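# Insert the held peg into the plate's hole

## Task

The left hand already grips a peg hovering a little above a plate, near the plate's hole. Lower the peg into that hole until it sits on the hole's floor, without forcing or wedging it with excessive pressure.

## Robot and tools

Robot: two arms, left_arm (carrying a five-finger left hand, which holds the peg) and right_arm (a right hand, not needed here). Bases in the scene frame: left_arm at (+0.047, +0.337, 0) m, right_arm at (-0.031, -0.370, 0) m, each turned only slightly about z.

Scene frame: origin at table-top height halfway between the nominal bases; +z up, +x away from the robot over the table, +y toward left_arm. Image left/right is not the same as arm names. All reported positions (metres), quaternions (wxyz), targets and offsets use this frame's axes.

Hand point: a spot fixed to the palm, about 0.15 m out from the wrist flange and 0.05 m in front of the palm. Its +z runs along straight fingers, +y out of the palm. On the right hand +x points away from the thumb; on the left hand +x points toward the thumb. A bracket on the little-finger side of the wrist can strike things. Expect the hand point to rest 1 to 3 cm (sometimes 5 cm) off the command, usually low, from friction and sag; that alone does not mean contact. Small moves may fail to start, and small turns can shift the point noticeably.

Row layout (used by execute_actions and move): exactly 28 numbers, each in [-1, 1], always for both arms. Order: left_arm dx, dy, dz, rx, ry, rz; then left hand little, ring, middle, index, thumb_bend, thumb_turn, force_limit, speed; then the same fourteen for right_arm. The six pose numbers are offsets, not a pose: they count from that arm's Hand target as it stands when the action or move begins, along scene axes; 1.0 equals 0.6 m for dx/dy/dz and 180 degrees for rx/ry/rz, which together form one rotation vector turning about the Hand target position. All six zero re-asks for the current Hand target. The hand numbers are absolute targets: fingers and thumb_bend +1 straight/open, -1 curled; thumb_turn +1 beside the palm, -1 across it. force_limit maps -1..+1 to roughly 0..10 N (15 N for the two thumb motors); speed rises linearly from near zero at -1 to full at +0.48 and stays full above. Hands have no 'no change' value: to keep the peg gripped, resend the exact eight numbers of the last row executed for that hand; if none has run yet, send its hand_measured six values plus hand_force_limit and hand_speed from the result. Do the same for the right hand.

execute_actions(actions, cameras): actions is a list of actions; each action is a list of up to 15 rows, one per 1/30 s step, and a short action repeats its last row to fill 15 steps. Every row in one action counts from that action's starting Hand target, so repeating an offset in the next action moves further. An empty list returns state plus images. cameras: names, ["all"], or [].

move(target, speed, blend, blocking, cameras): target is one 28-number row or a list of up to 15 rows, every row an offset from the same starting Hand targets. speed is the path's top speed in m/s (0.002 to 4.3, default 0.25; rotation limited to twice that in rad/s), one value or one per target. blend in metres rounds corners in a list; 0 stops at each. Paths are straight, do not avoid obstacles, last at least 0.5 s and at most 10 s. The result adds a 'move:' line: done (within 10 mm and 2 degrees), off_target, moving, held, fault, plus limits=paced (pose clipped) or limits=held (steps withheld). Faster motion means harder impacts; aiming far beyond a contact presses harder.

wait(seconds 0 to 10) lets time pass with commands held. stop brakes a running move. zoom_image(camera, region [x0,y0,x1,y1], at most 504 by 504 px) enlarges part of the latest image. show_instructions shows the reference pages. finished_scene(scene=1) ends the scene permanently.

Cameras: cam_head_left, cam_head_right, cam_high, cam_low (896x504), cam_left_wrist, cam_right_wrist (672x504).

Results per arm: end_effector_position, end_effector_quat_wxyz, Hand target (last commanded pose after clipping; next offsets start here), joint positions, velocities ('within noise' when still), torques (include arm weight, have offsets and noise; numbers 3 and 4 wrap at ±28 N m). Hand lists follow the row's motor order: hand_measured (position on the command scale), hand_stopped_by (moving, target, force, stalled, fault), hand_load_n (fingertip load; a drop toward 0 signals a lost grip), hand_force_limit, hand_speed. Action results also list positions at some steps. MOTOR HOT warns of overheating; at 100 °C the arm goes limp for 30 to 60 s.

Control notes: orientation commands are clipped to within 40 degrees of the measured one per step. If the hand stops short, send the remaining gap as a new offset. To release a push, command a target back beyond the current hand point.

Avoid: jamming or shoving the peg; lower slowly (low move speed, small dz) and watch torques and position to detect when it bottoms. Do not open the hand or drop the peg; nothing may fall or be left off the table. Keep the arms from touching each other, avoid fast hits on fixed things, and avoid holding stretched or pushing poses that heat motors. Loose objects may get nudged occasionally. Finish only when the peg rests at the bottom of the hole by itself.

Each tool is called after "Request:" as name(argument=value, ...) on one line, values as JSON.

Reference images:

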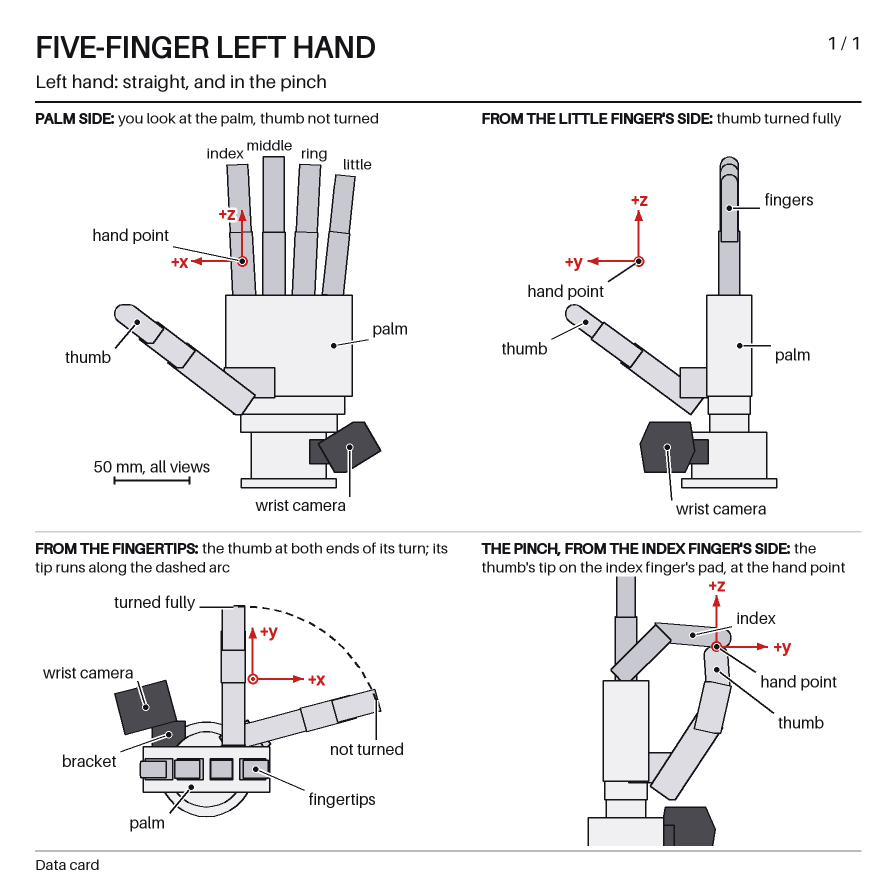

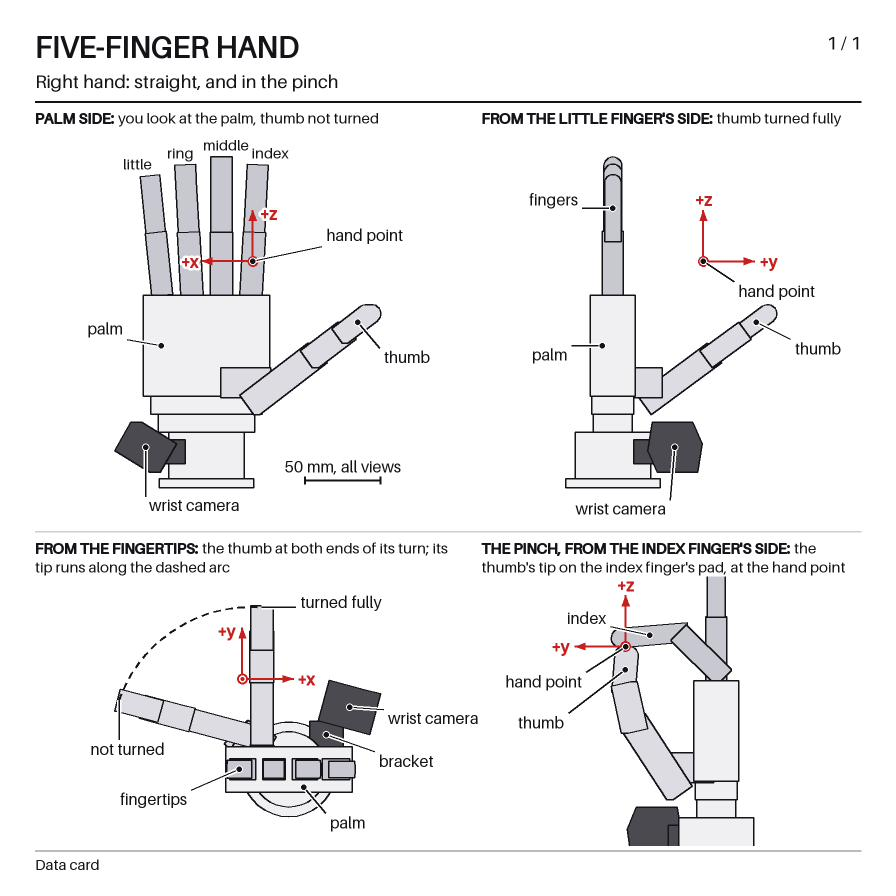

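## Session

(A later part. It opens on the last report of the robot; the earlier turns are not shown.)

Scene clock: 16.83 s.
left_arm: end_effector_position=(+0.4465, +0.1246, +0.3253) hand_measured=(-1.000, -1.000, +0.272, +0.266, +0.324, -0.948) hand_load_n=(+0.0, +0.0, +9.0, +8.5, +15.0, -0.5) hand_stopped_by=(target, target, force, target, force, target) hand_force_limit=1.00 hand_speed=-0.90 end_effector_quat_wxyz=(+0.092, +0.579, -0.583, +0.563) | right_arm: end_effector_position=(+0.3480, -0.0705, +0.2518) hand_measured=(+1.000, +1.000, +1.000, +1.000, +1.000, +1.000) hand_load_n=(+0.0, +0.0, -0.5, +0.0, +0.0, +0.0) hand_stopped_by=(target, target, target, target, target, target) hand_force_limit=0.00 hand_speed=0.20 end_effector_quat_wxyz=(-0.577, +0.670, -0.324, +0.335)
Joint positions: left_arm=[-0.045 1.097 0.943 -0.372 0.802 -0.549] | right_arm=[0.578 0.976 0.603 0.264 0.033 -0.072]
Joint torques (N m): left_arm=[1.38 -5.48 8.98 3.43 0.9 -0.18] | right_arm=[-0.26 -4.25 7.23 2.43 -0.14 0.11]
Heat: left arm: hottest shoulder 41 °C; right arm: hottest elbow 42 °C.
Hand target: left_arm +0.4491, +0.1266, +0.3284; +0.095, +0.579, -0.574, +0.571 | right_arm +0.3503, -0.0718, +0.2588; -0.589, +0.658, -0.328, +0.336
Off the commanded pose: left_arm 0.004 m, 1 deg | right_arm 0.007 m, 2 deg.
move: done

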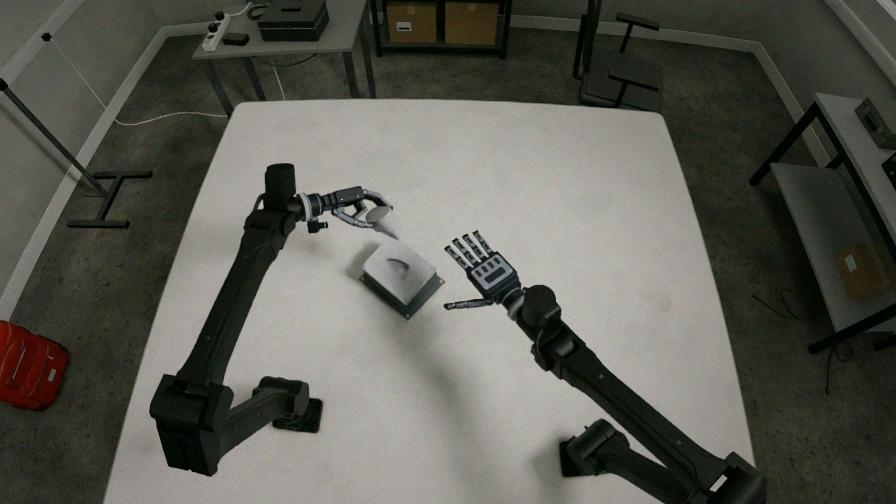

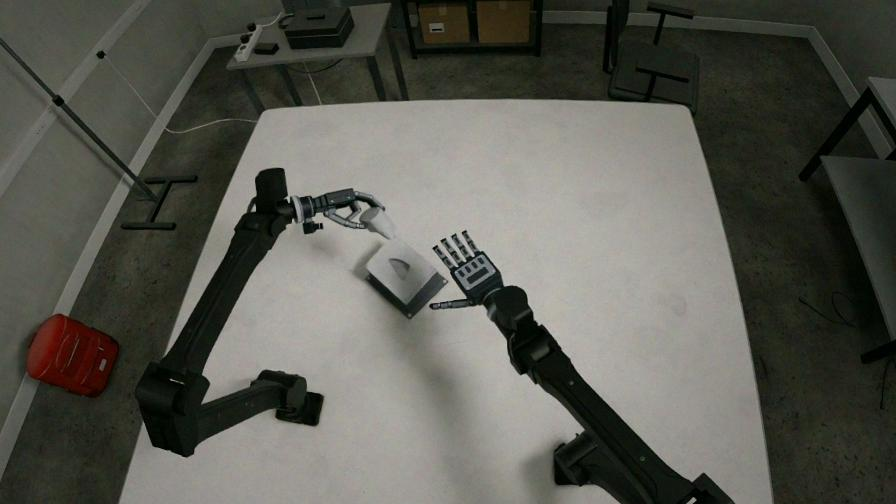

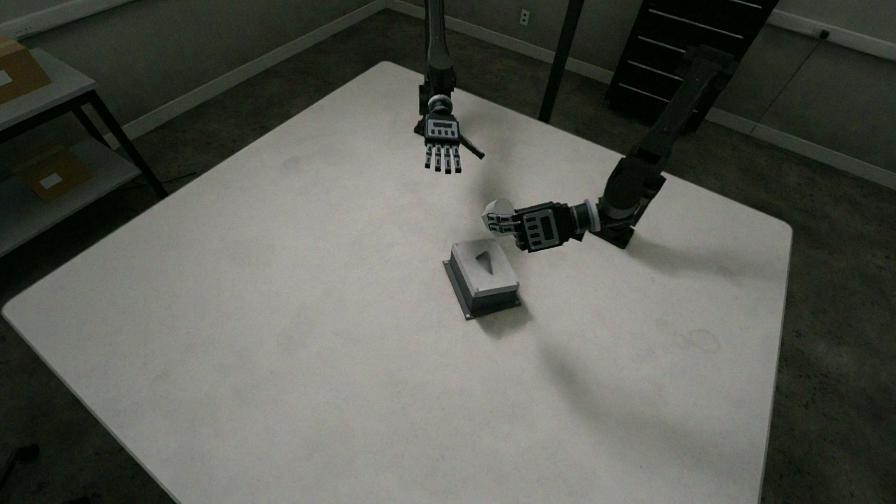

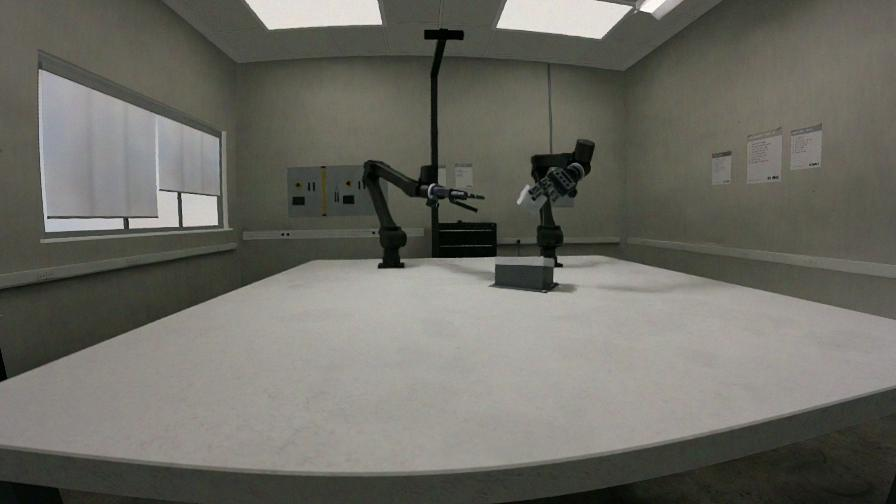

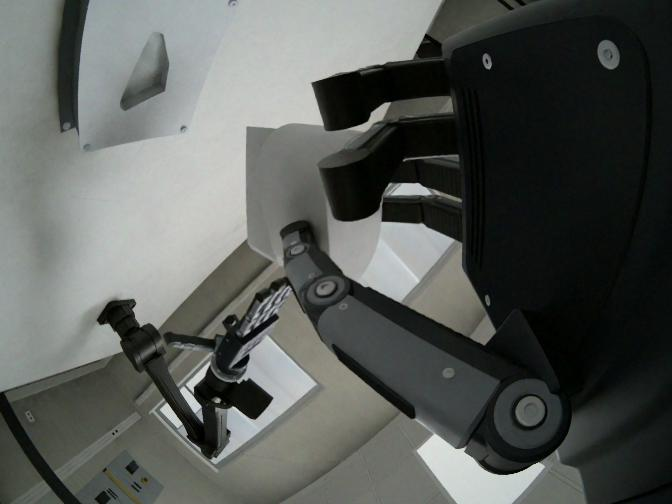

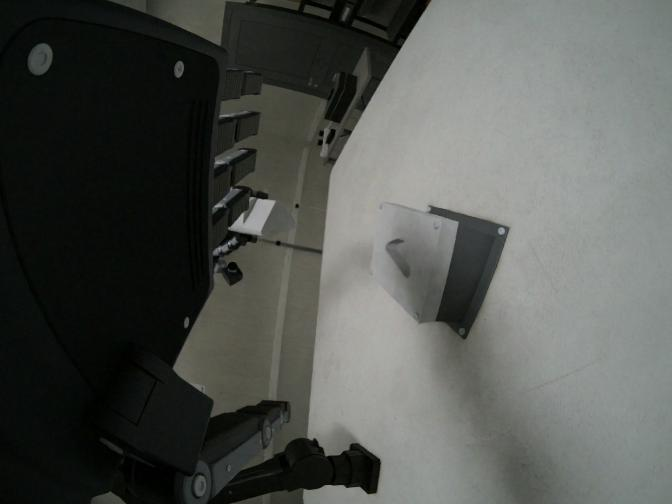

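Request:
move(target=[-0.0585,-0.0777,-0.2057,0.1507,-0.158,0.0023,-1.0,-1.0,0.272,0.264,0.324,-0.948,1.0,-0.90,-0.022,-0.037,0.025,-0.0729,0.0404,0,1,1,1,1,1,1,0,0.2], speed=0.15, cameras=["all"])

Request:
zoom_image(camera="cam_right_wrist", region=[270, 180, 430, 320])

Request:
zoom_image(camera="cam_left_wrist", region=[120, 100, 340, 320])

Request:
zoom_image(camera="cam_low", region=[490, 200, 570, 300])

Request:
zoom_image(camera="cam_head_right", region=[340, 220, 460, 330])

Request:
zoom_image(camera="cam_head_left", region=[340, 220, 460, 330])

Request:
zoom_image(camera="cam_high", region=[430, 190, 540, 320])

Scene clock: 34.90 s.
left_arm: end_effector_position=(+0.4130, +0.0836, +0.1943) hand_measured=(-1.000, -1.000, +0.272, +0.266, +0.324, -0.948) hand_load_n=(+0.0, +0.5, +8.5, +8.5, +15.0, -0.5) hand_stopped_by=(target, target, force, target, force, target) hand_force_limit=1.00 hand_speed=-0.90 end_effector_quat_wxyz=(+0.175, -0.446, +0.700, -0.530) | right_arm: end_effector_position=(+0.3276, -0.0959, +0.2426) hand_measured=(+1.000, +1.000, +1.000, +1.000, +1.000, +1.000) hand_load_n=(+0.0, +0.0, +0.0, +0.0, +0.0, +0.0) hand_stopped_by=(target, target, target, target, target, target) hand_force_limit=0.00 hand_speed=0.20 end_effector_quat_wxyz=(-0.478, +0.750, -0.332, +0.314)
Joint positions: left_arm=[-0.374 0.988 0.611 -0.023 0.257 -0.142] | right_arm=[0.577 0.921 0.718 -0.151 0.051 -0.145]
Joint torques (N m): left_arm=[-0.09 -4.89 8.8 4.14 0.01 0.13] | right_arm=[0.03 -4.13 11.62 0.55 0.15 -0.23]
Heat: left arm: hottest shoulder 41 °C; right arm: hottest elbow 43 °C.
Hand target: left_arm +0.4140, +0.0800, +0.2049; +0.187, -0.430, +0.694, -0.546 | right_arm +0.3371, -0.0940, +0.2737; -0.488, +0.741, -0.324, +0.329
Off the commanded pose: left_arm 0.011 m, 3 deg | right_arm 0.033 m, 3 deg.
move: off_target (left_arm, right_arm)

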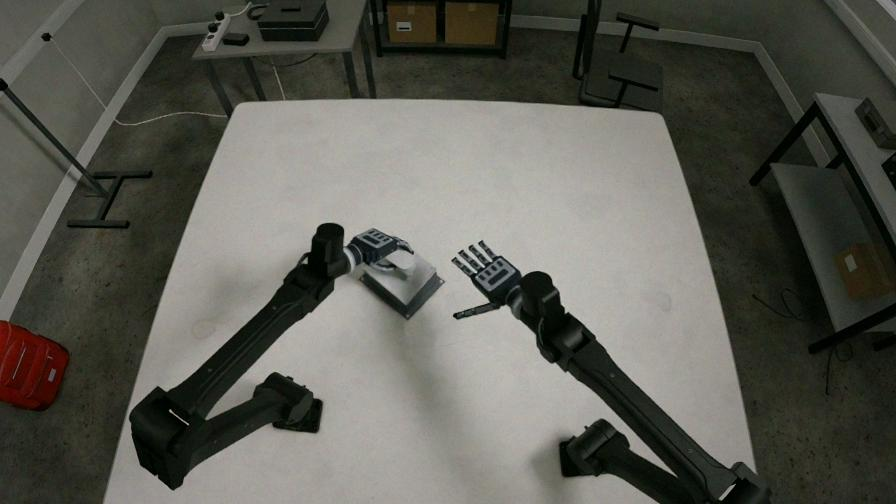

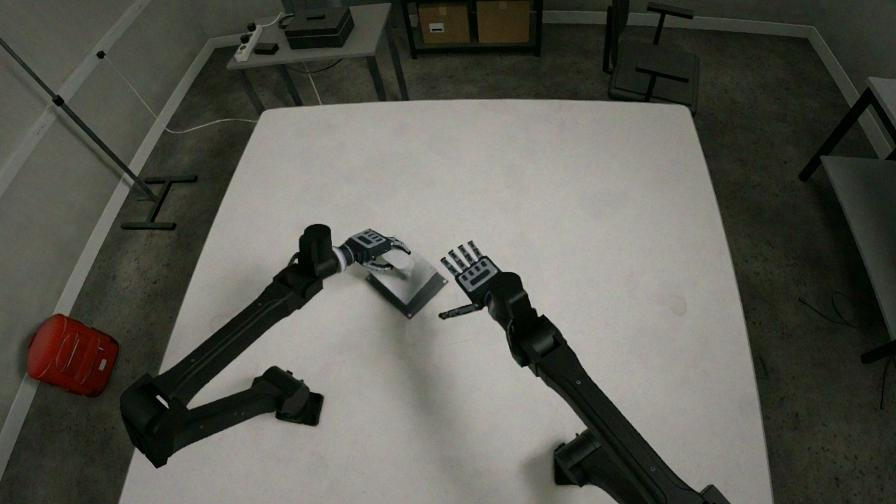

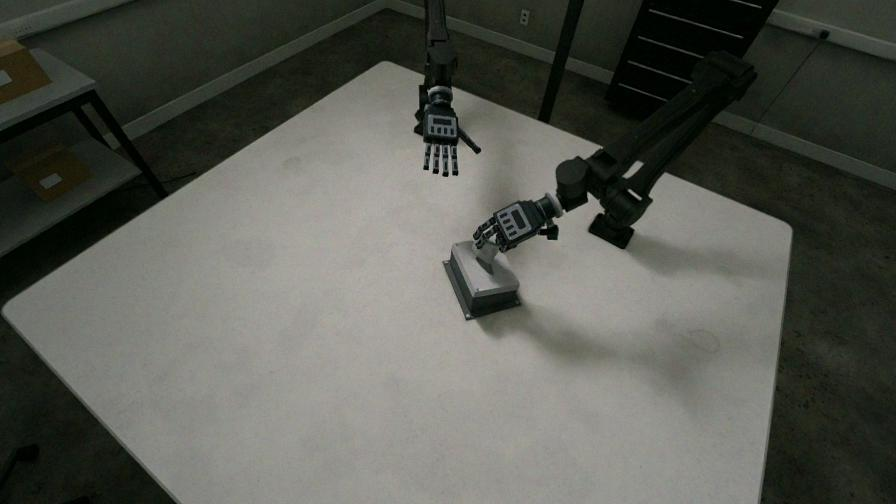

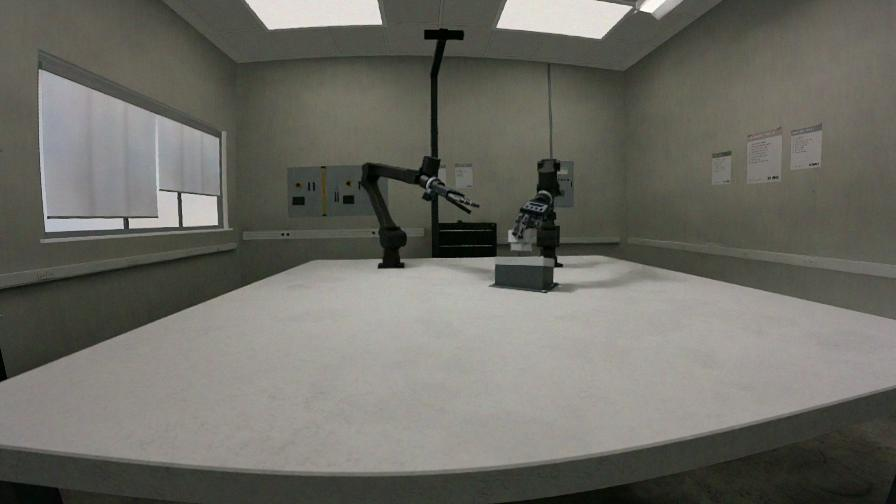

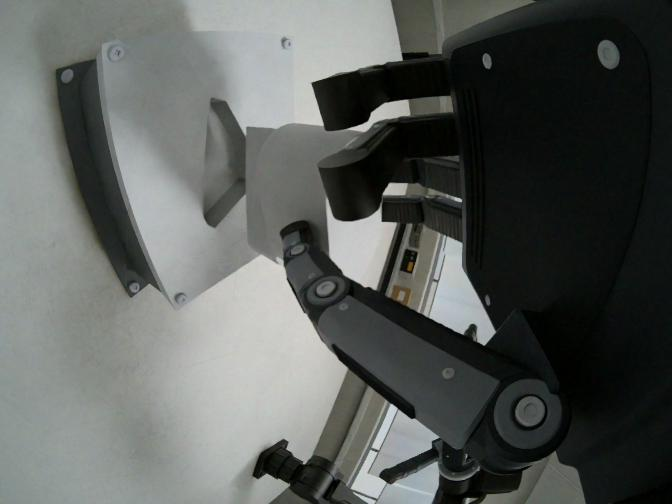

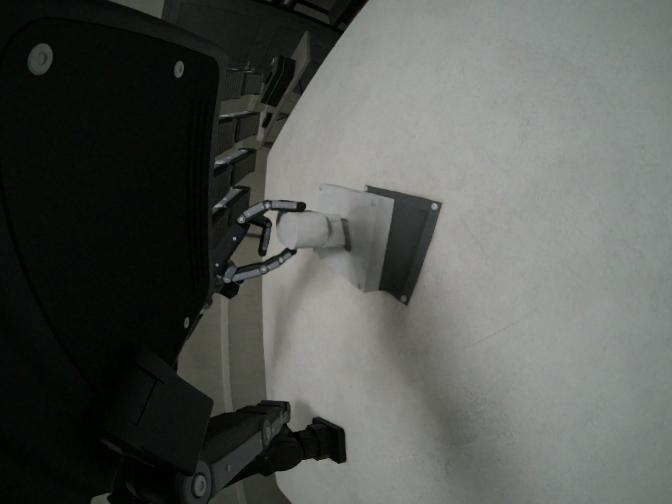

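Scaled by 3.150 from the camera's 672x504 image, which has a finer 960x720 frame.

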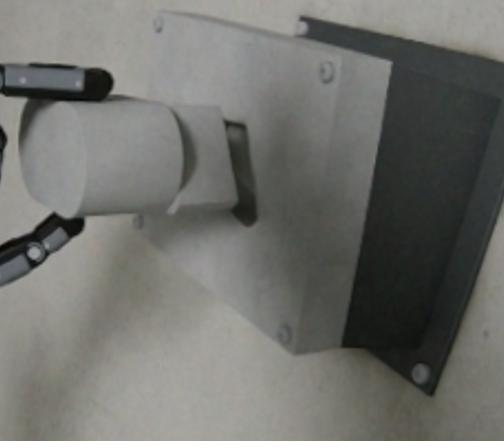

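Scaled by 2.291 from the camera's 672x504 image, which has a finer 960x720 frame.

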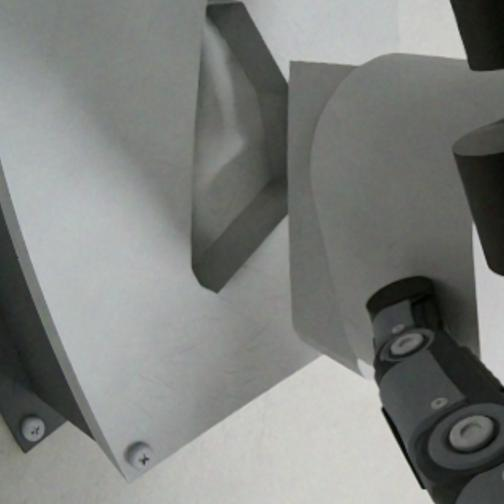

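Scaled by 5.040 from the camera's 896x504 image, which has a finer 1280x720 frame.

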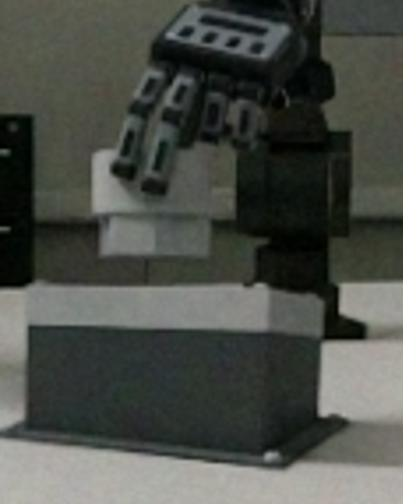

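Scaled by 4.200 from the camera's 896x504 image, which has a finer 1280x720 frame.

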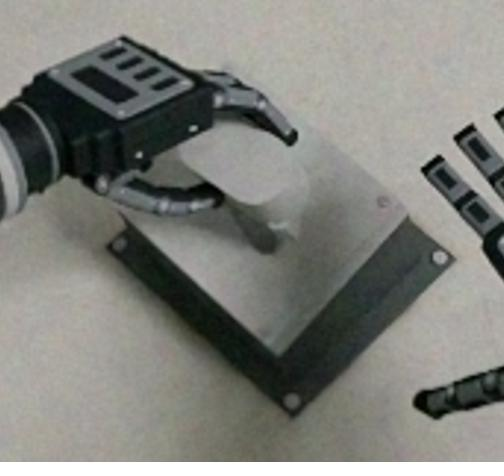

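Scaled by 4.200 from the camera's 896x504 image, which has a finer 1280x720 frame.

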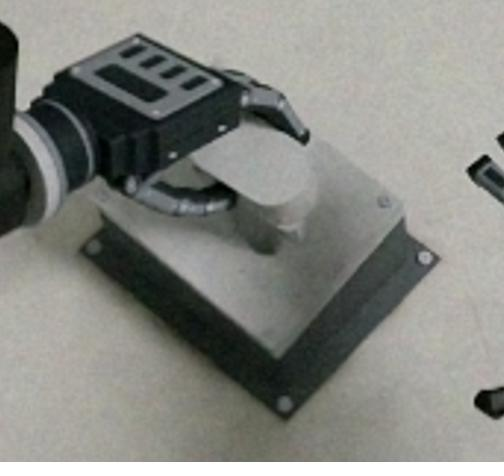

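Scaled by 3.877 from the camera's 896x504 image, which has a finer 1280x720 frame.

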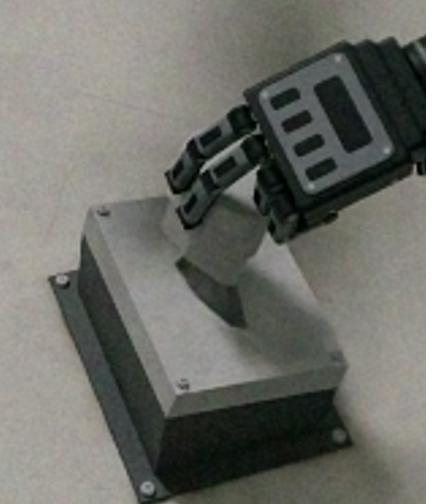

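Request:
move(target=[-0.001,0.039,0,-0.0029,-0.0164,-0.0278,-1.0,-1.0,0.272,0.264,0.324,-0.948,1.0,-0.90,0,0,0,0,0,0,1,1,1,1,1,1,0,0.2], speed=0.1, cameras=["all"])

Request:
zoom_image(camera="cam_right_wrist", region=[270, 180, 430, 320])

Request:
zoom_image(camera="cam_left_wrist", region=[140, 80, 320, 280])

Request:
zoom_image(camera="cam_low", region=[490, 200, 570, 300])

Request:
zoom_image(camera="cam_head_right", region=[350, 220, 450, 320])

Request:
zoom_image(camera="cam_high", region=[440, 200, 530, 300])

Scene clock: 39.80 s.
left_arm: end_effector_position=(+0.4096, +0.1010, +0.1954) hand_measured=(-1.000, -1.000, +0.272, +0.266, +0.324, -0.948) hand_load_n=(+0.0, +0.0, +9.0, +8.5, +15.0, +0.0) hand_stopped_by=(target, target, force, target, force, target) hand_force_limit=1.00 hand_speed=-0.90 end_effector_quat_wxyz=(+0.164, -0.399, +0.712, -0.554) | right_arm: end_effector_position=(+0.3276, -0.0959, +0.2425) hand_measured=(+1.000, +1.000, +1.000, +1.000, +1.000, +1.000) hand_load_n=(+0.0, +0.0, +0.0, +0.0, +0.0, +0.0) hand_stopped_by=(target, target, target, target, target, target) hand_force_limit=0.00 hand_speed=0.20 end_effector_quat_wxyz=(-0.478, +0.750, -0.333, +0.314)
Joint positions: left_arm=[-0.279 0.976 0.583 0.018 0.433 -0.06] | right_arm=[0.577 0.921 0.718 -0.152 0.051 -0.145]
Joint torques (N m): left_arm=[1.44 -4.42 8.73 4.08 0.5 0.14] | right_arm=[0.03 -4.13 11.62 0.58 0.14 -0.23]
Heat: left arm: hottest shoulder 41 °C; right arm: hottest elbow 45 °C.
Hand target: left_arm +0.4135, +0.1035, +0.2050; +0.179, -0.387, +0.705, -0.567 | right_arm +0.3371, -0.0940, +0.2736; -0.488, +0.741, -0.324, +0.329
Off the commanded pose: left_arm 0.010 m, 3 deg | right_arm 0.033 m, 3 deg.
move: off_target (left_arm, right_arm)

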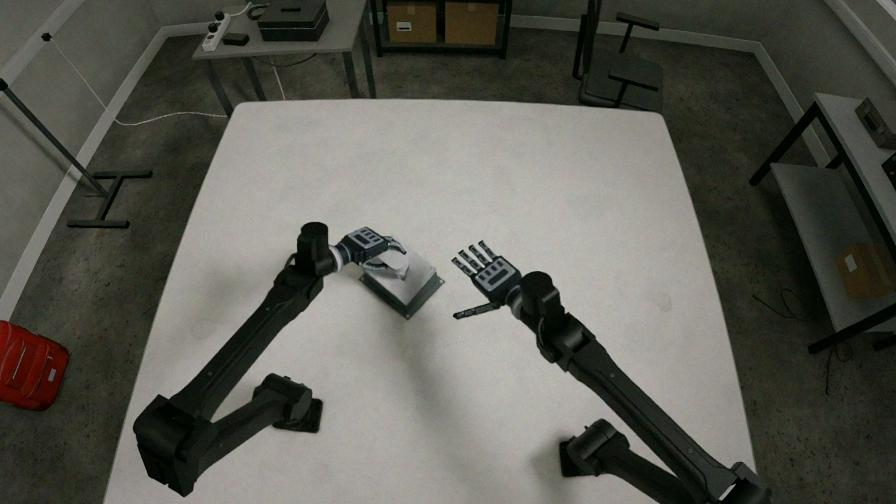

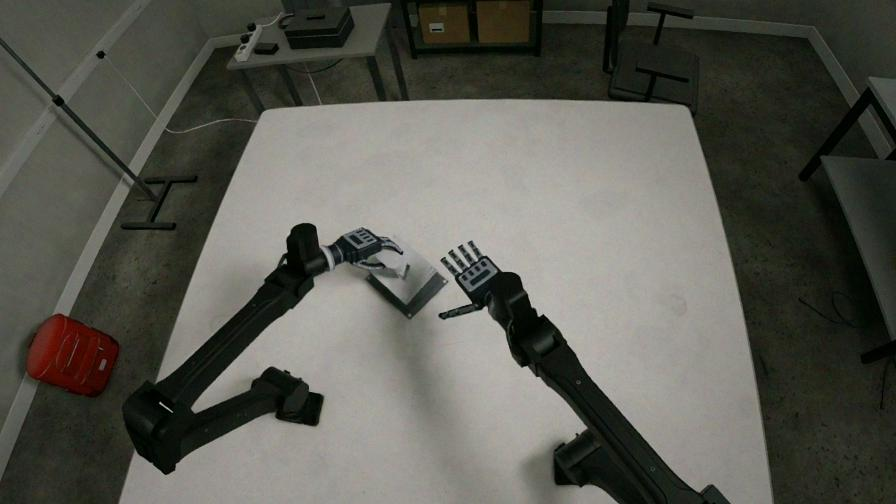

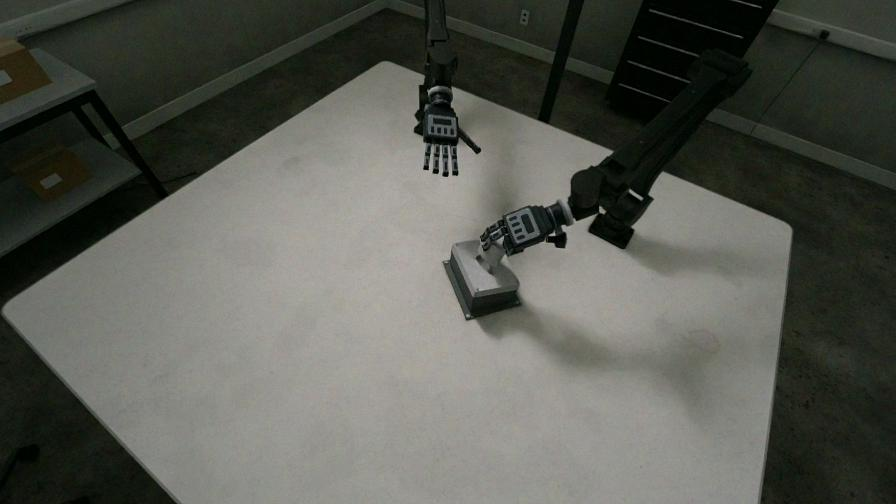

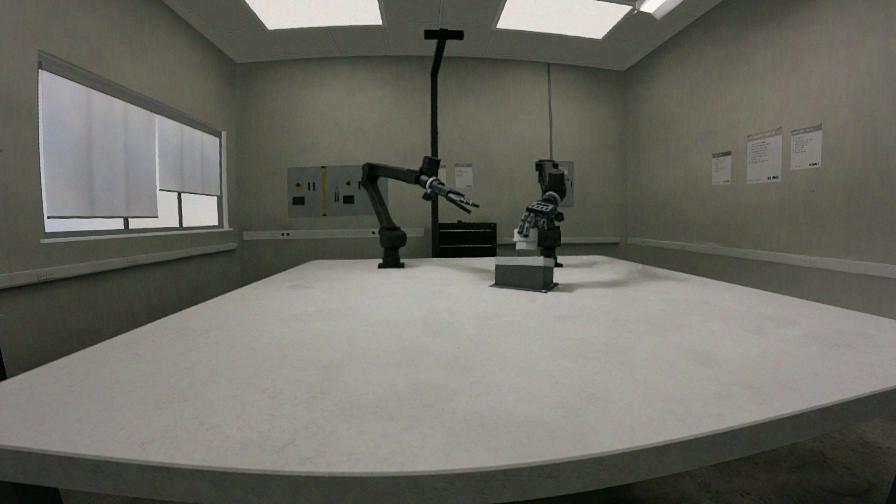

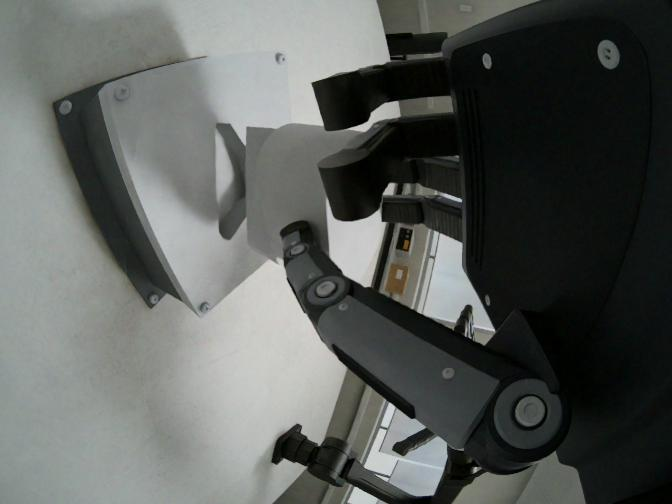

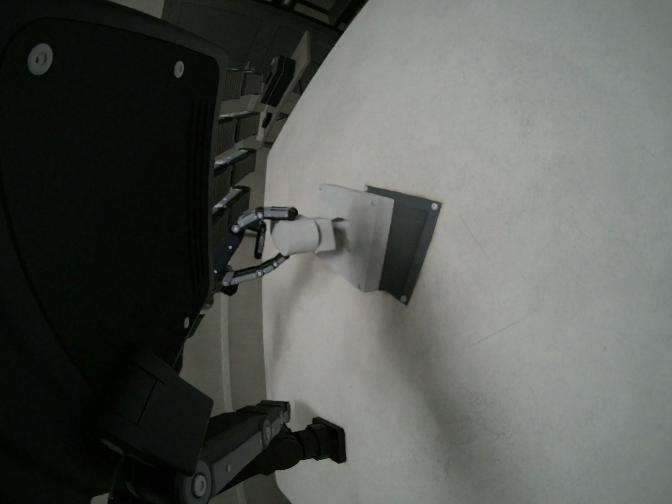

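Scaled by 3.150 from the camera's 672x504 image, which has a finer 960x720 frame.

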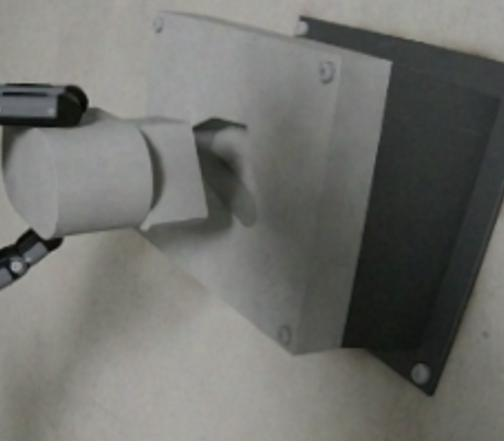

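Scaled by 2.520 from the camera's 672x504 image, which has a finer 960x720 frame.

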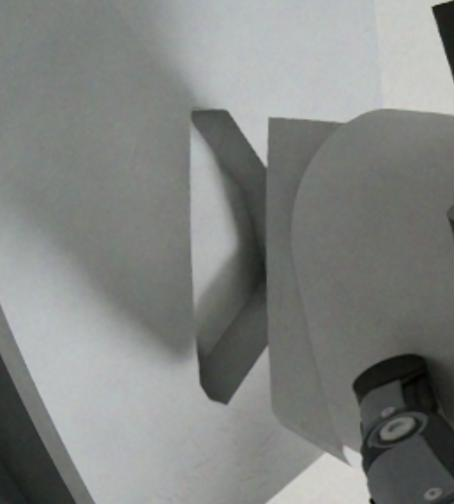

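Scaled by 5.040 from the camera's 896x504 image, which has a finer 1280x720 frame.

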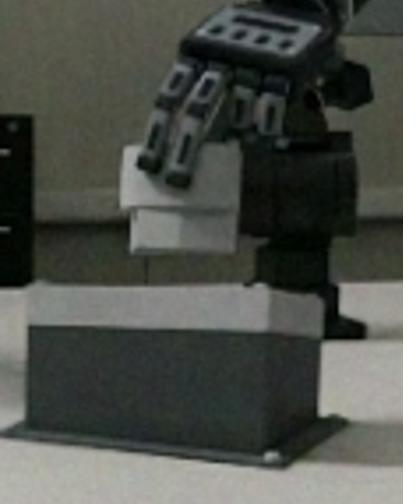

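Scaled by 5.040 from the camera's 896x504 image, which has a finer 1280x720 frame.

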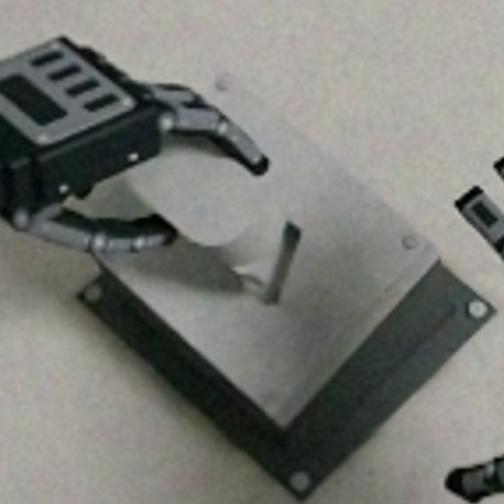

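Scaled by 5.040 from the camera's 896x504 image, which has a finer 1280x720 frame.

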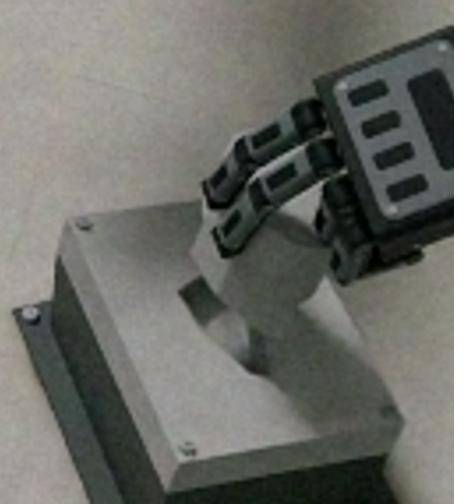

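Request:
zoom_image(camera="cam_low", region=[490, 235, 570, 300])

Request:
zoom_image(camera="cam_right_wrist", region=[300, 200, 370, 270])

Request:
zoom_image(camera="cam_head_right", region=[370, 240, 430, 300])

Request:
zoom_image(camera="cam_head_left", region=[370, 240, 430, 300])

Scaled by 6.300 from the camera's 896x504 image, which has a finer 1280x720 frame.

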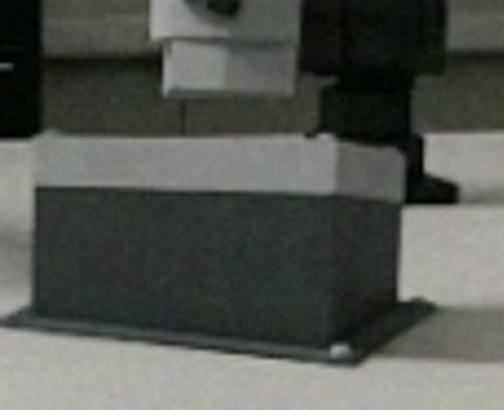

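Scaled by 7.200 from the camera's 672x504 image, which has a finer 960x720 frame.

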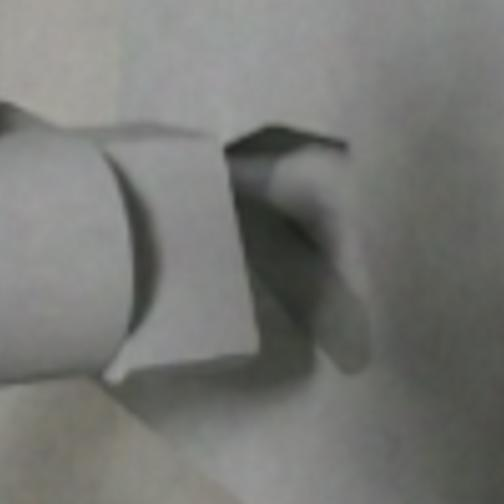

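Scaled by 8.400 from the camera's 896x504 image, which has a finer 1280x720 frame.

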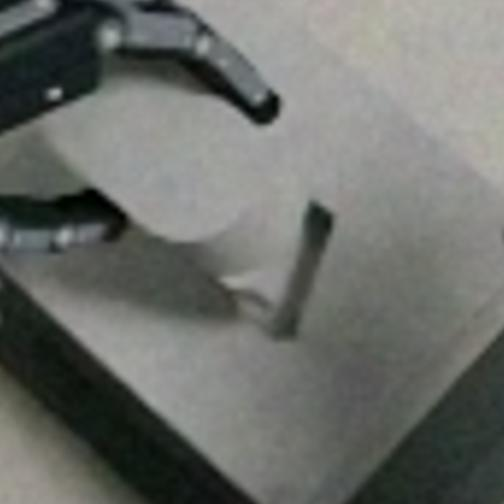

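Scaled by 8.400 from the camera's 896x504 image, which has a finer 1280x720 frame.

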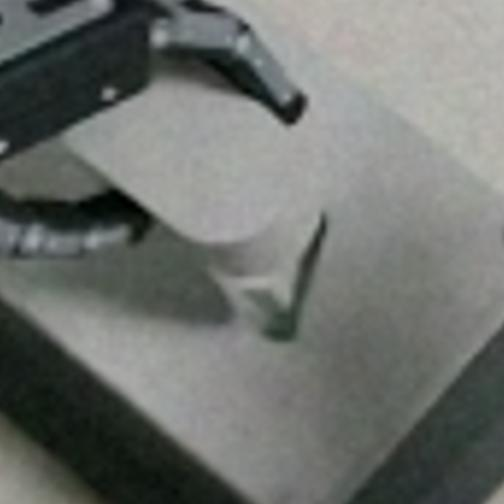

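Request:
zoom_image(camera="cam_right_wrist", region=[310, 170, 450, 310])

Scaled by 3.600 from the camera's 672x504 image, which has a finer 960x720 frame.

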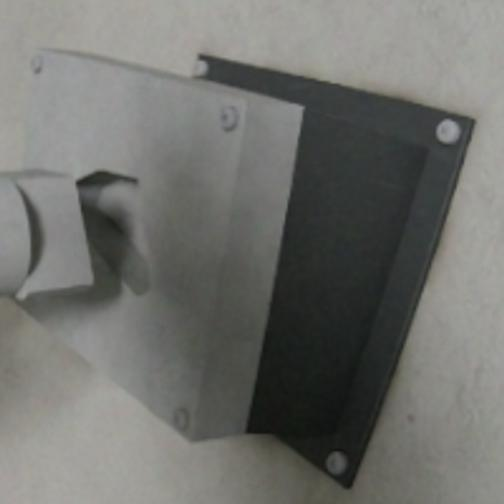

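Request:
zoom_image(camera="cam_left_wrist", region=[210, 110, 310, 280])

Request:
zoom_image(camera="cam_left_wrist", region=[205, 210, 285, 280])

Scaled by 2.965 from the camera's 672x504 image, which has a finer 960x720 frame.

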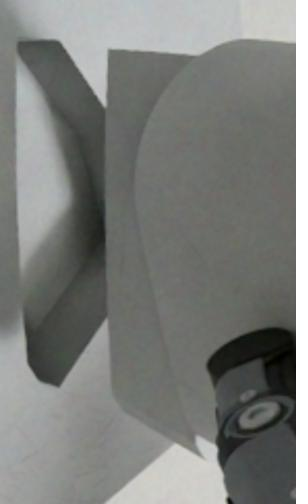

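Scaled by 6.300 from the camera's 672x504 image, which has a finer 960x720 frame.

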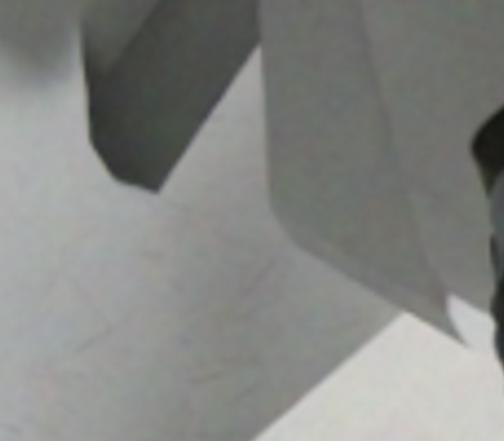

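Request:
zoom_image(camera="cam_left_wrist", region=[40, 60, 240, 330])

Request:
zoom_image(camera="cam_left_wrist", region=[130, 250, 230, 330])

Request:
zoom_image(camera="cam_left_wrist", region=[50, 60, 150, 140])

Scaled by 1.867 from the camera's 672x504 image, which has a finer 960x720 frame.

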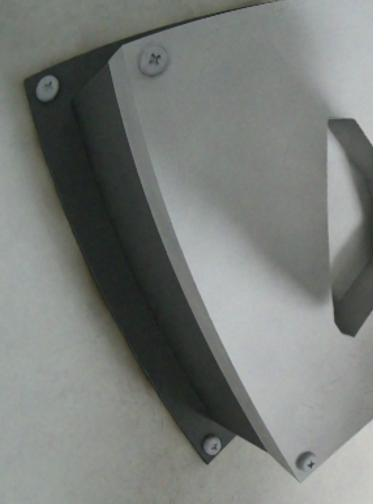

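Scaled by 5.040 from the camera's 672x504 image, which has a finer 960x720 frame.

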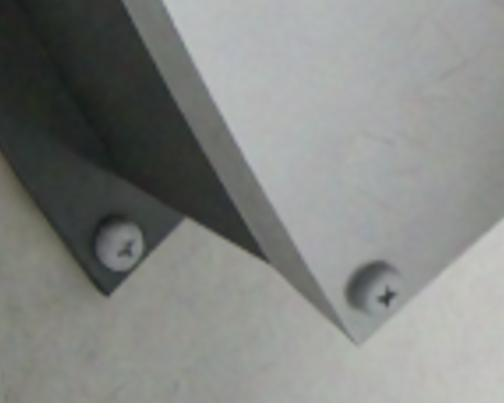

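Scaled by 5.040 from the camera's 672x504 image, which has a finer 960x720 frame.

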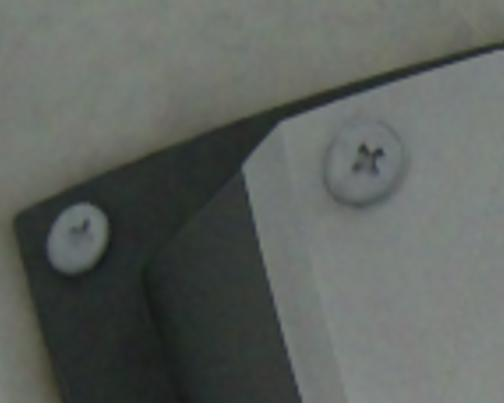

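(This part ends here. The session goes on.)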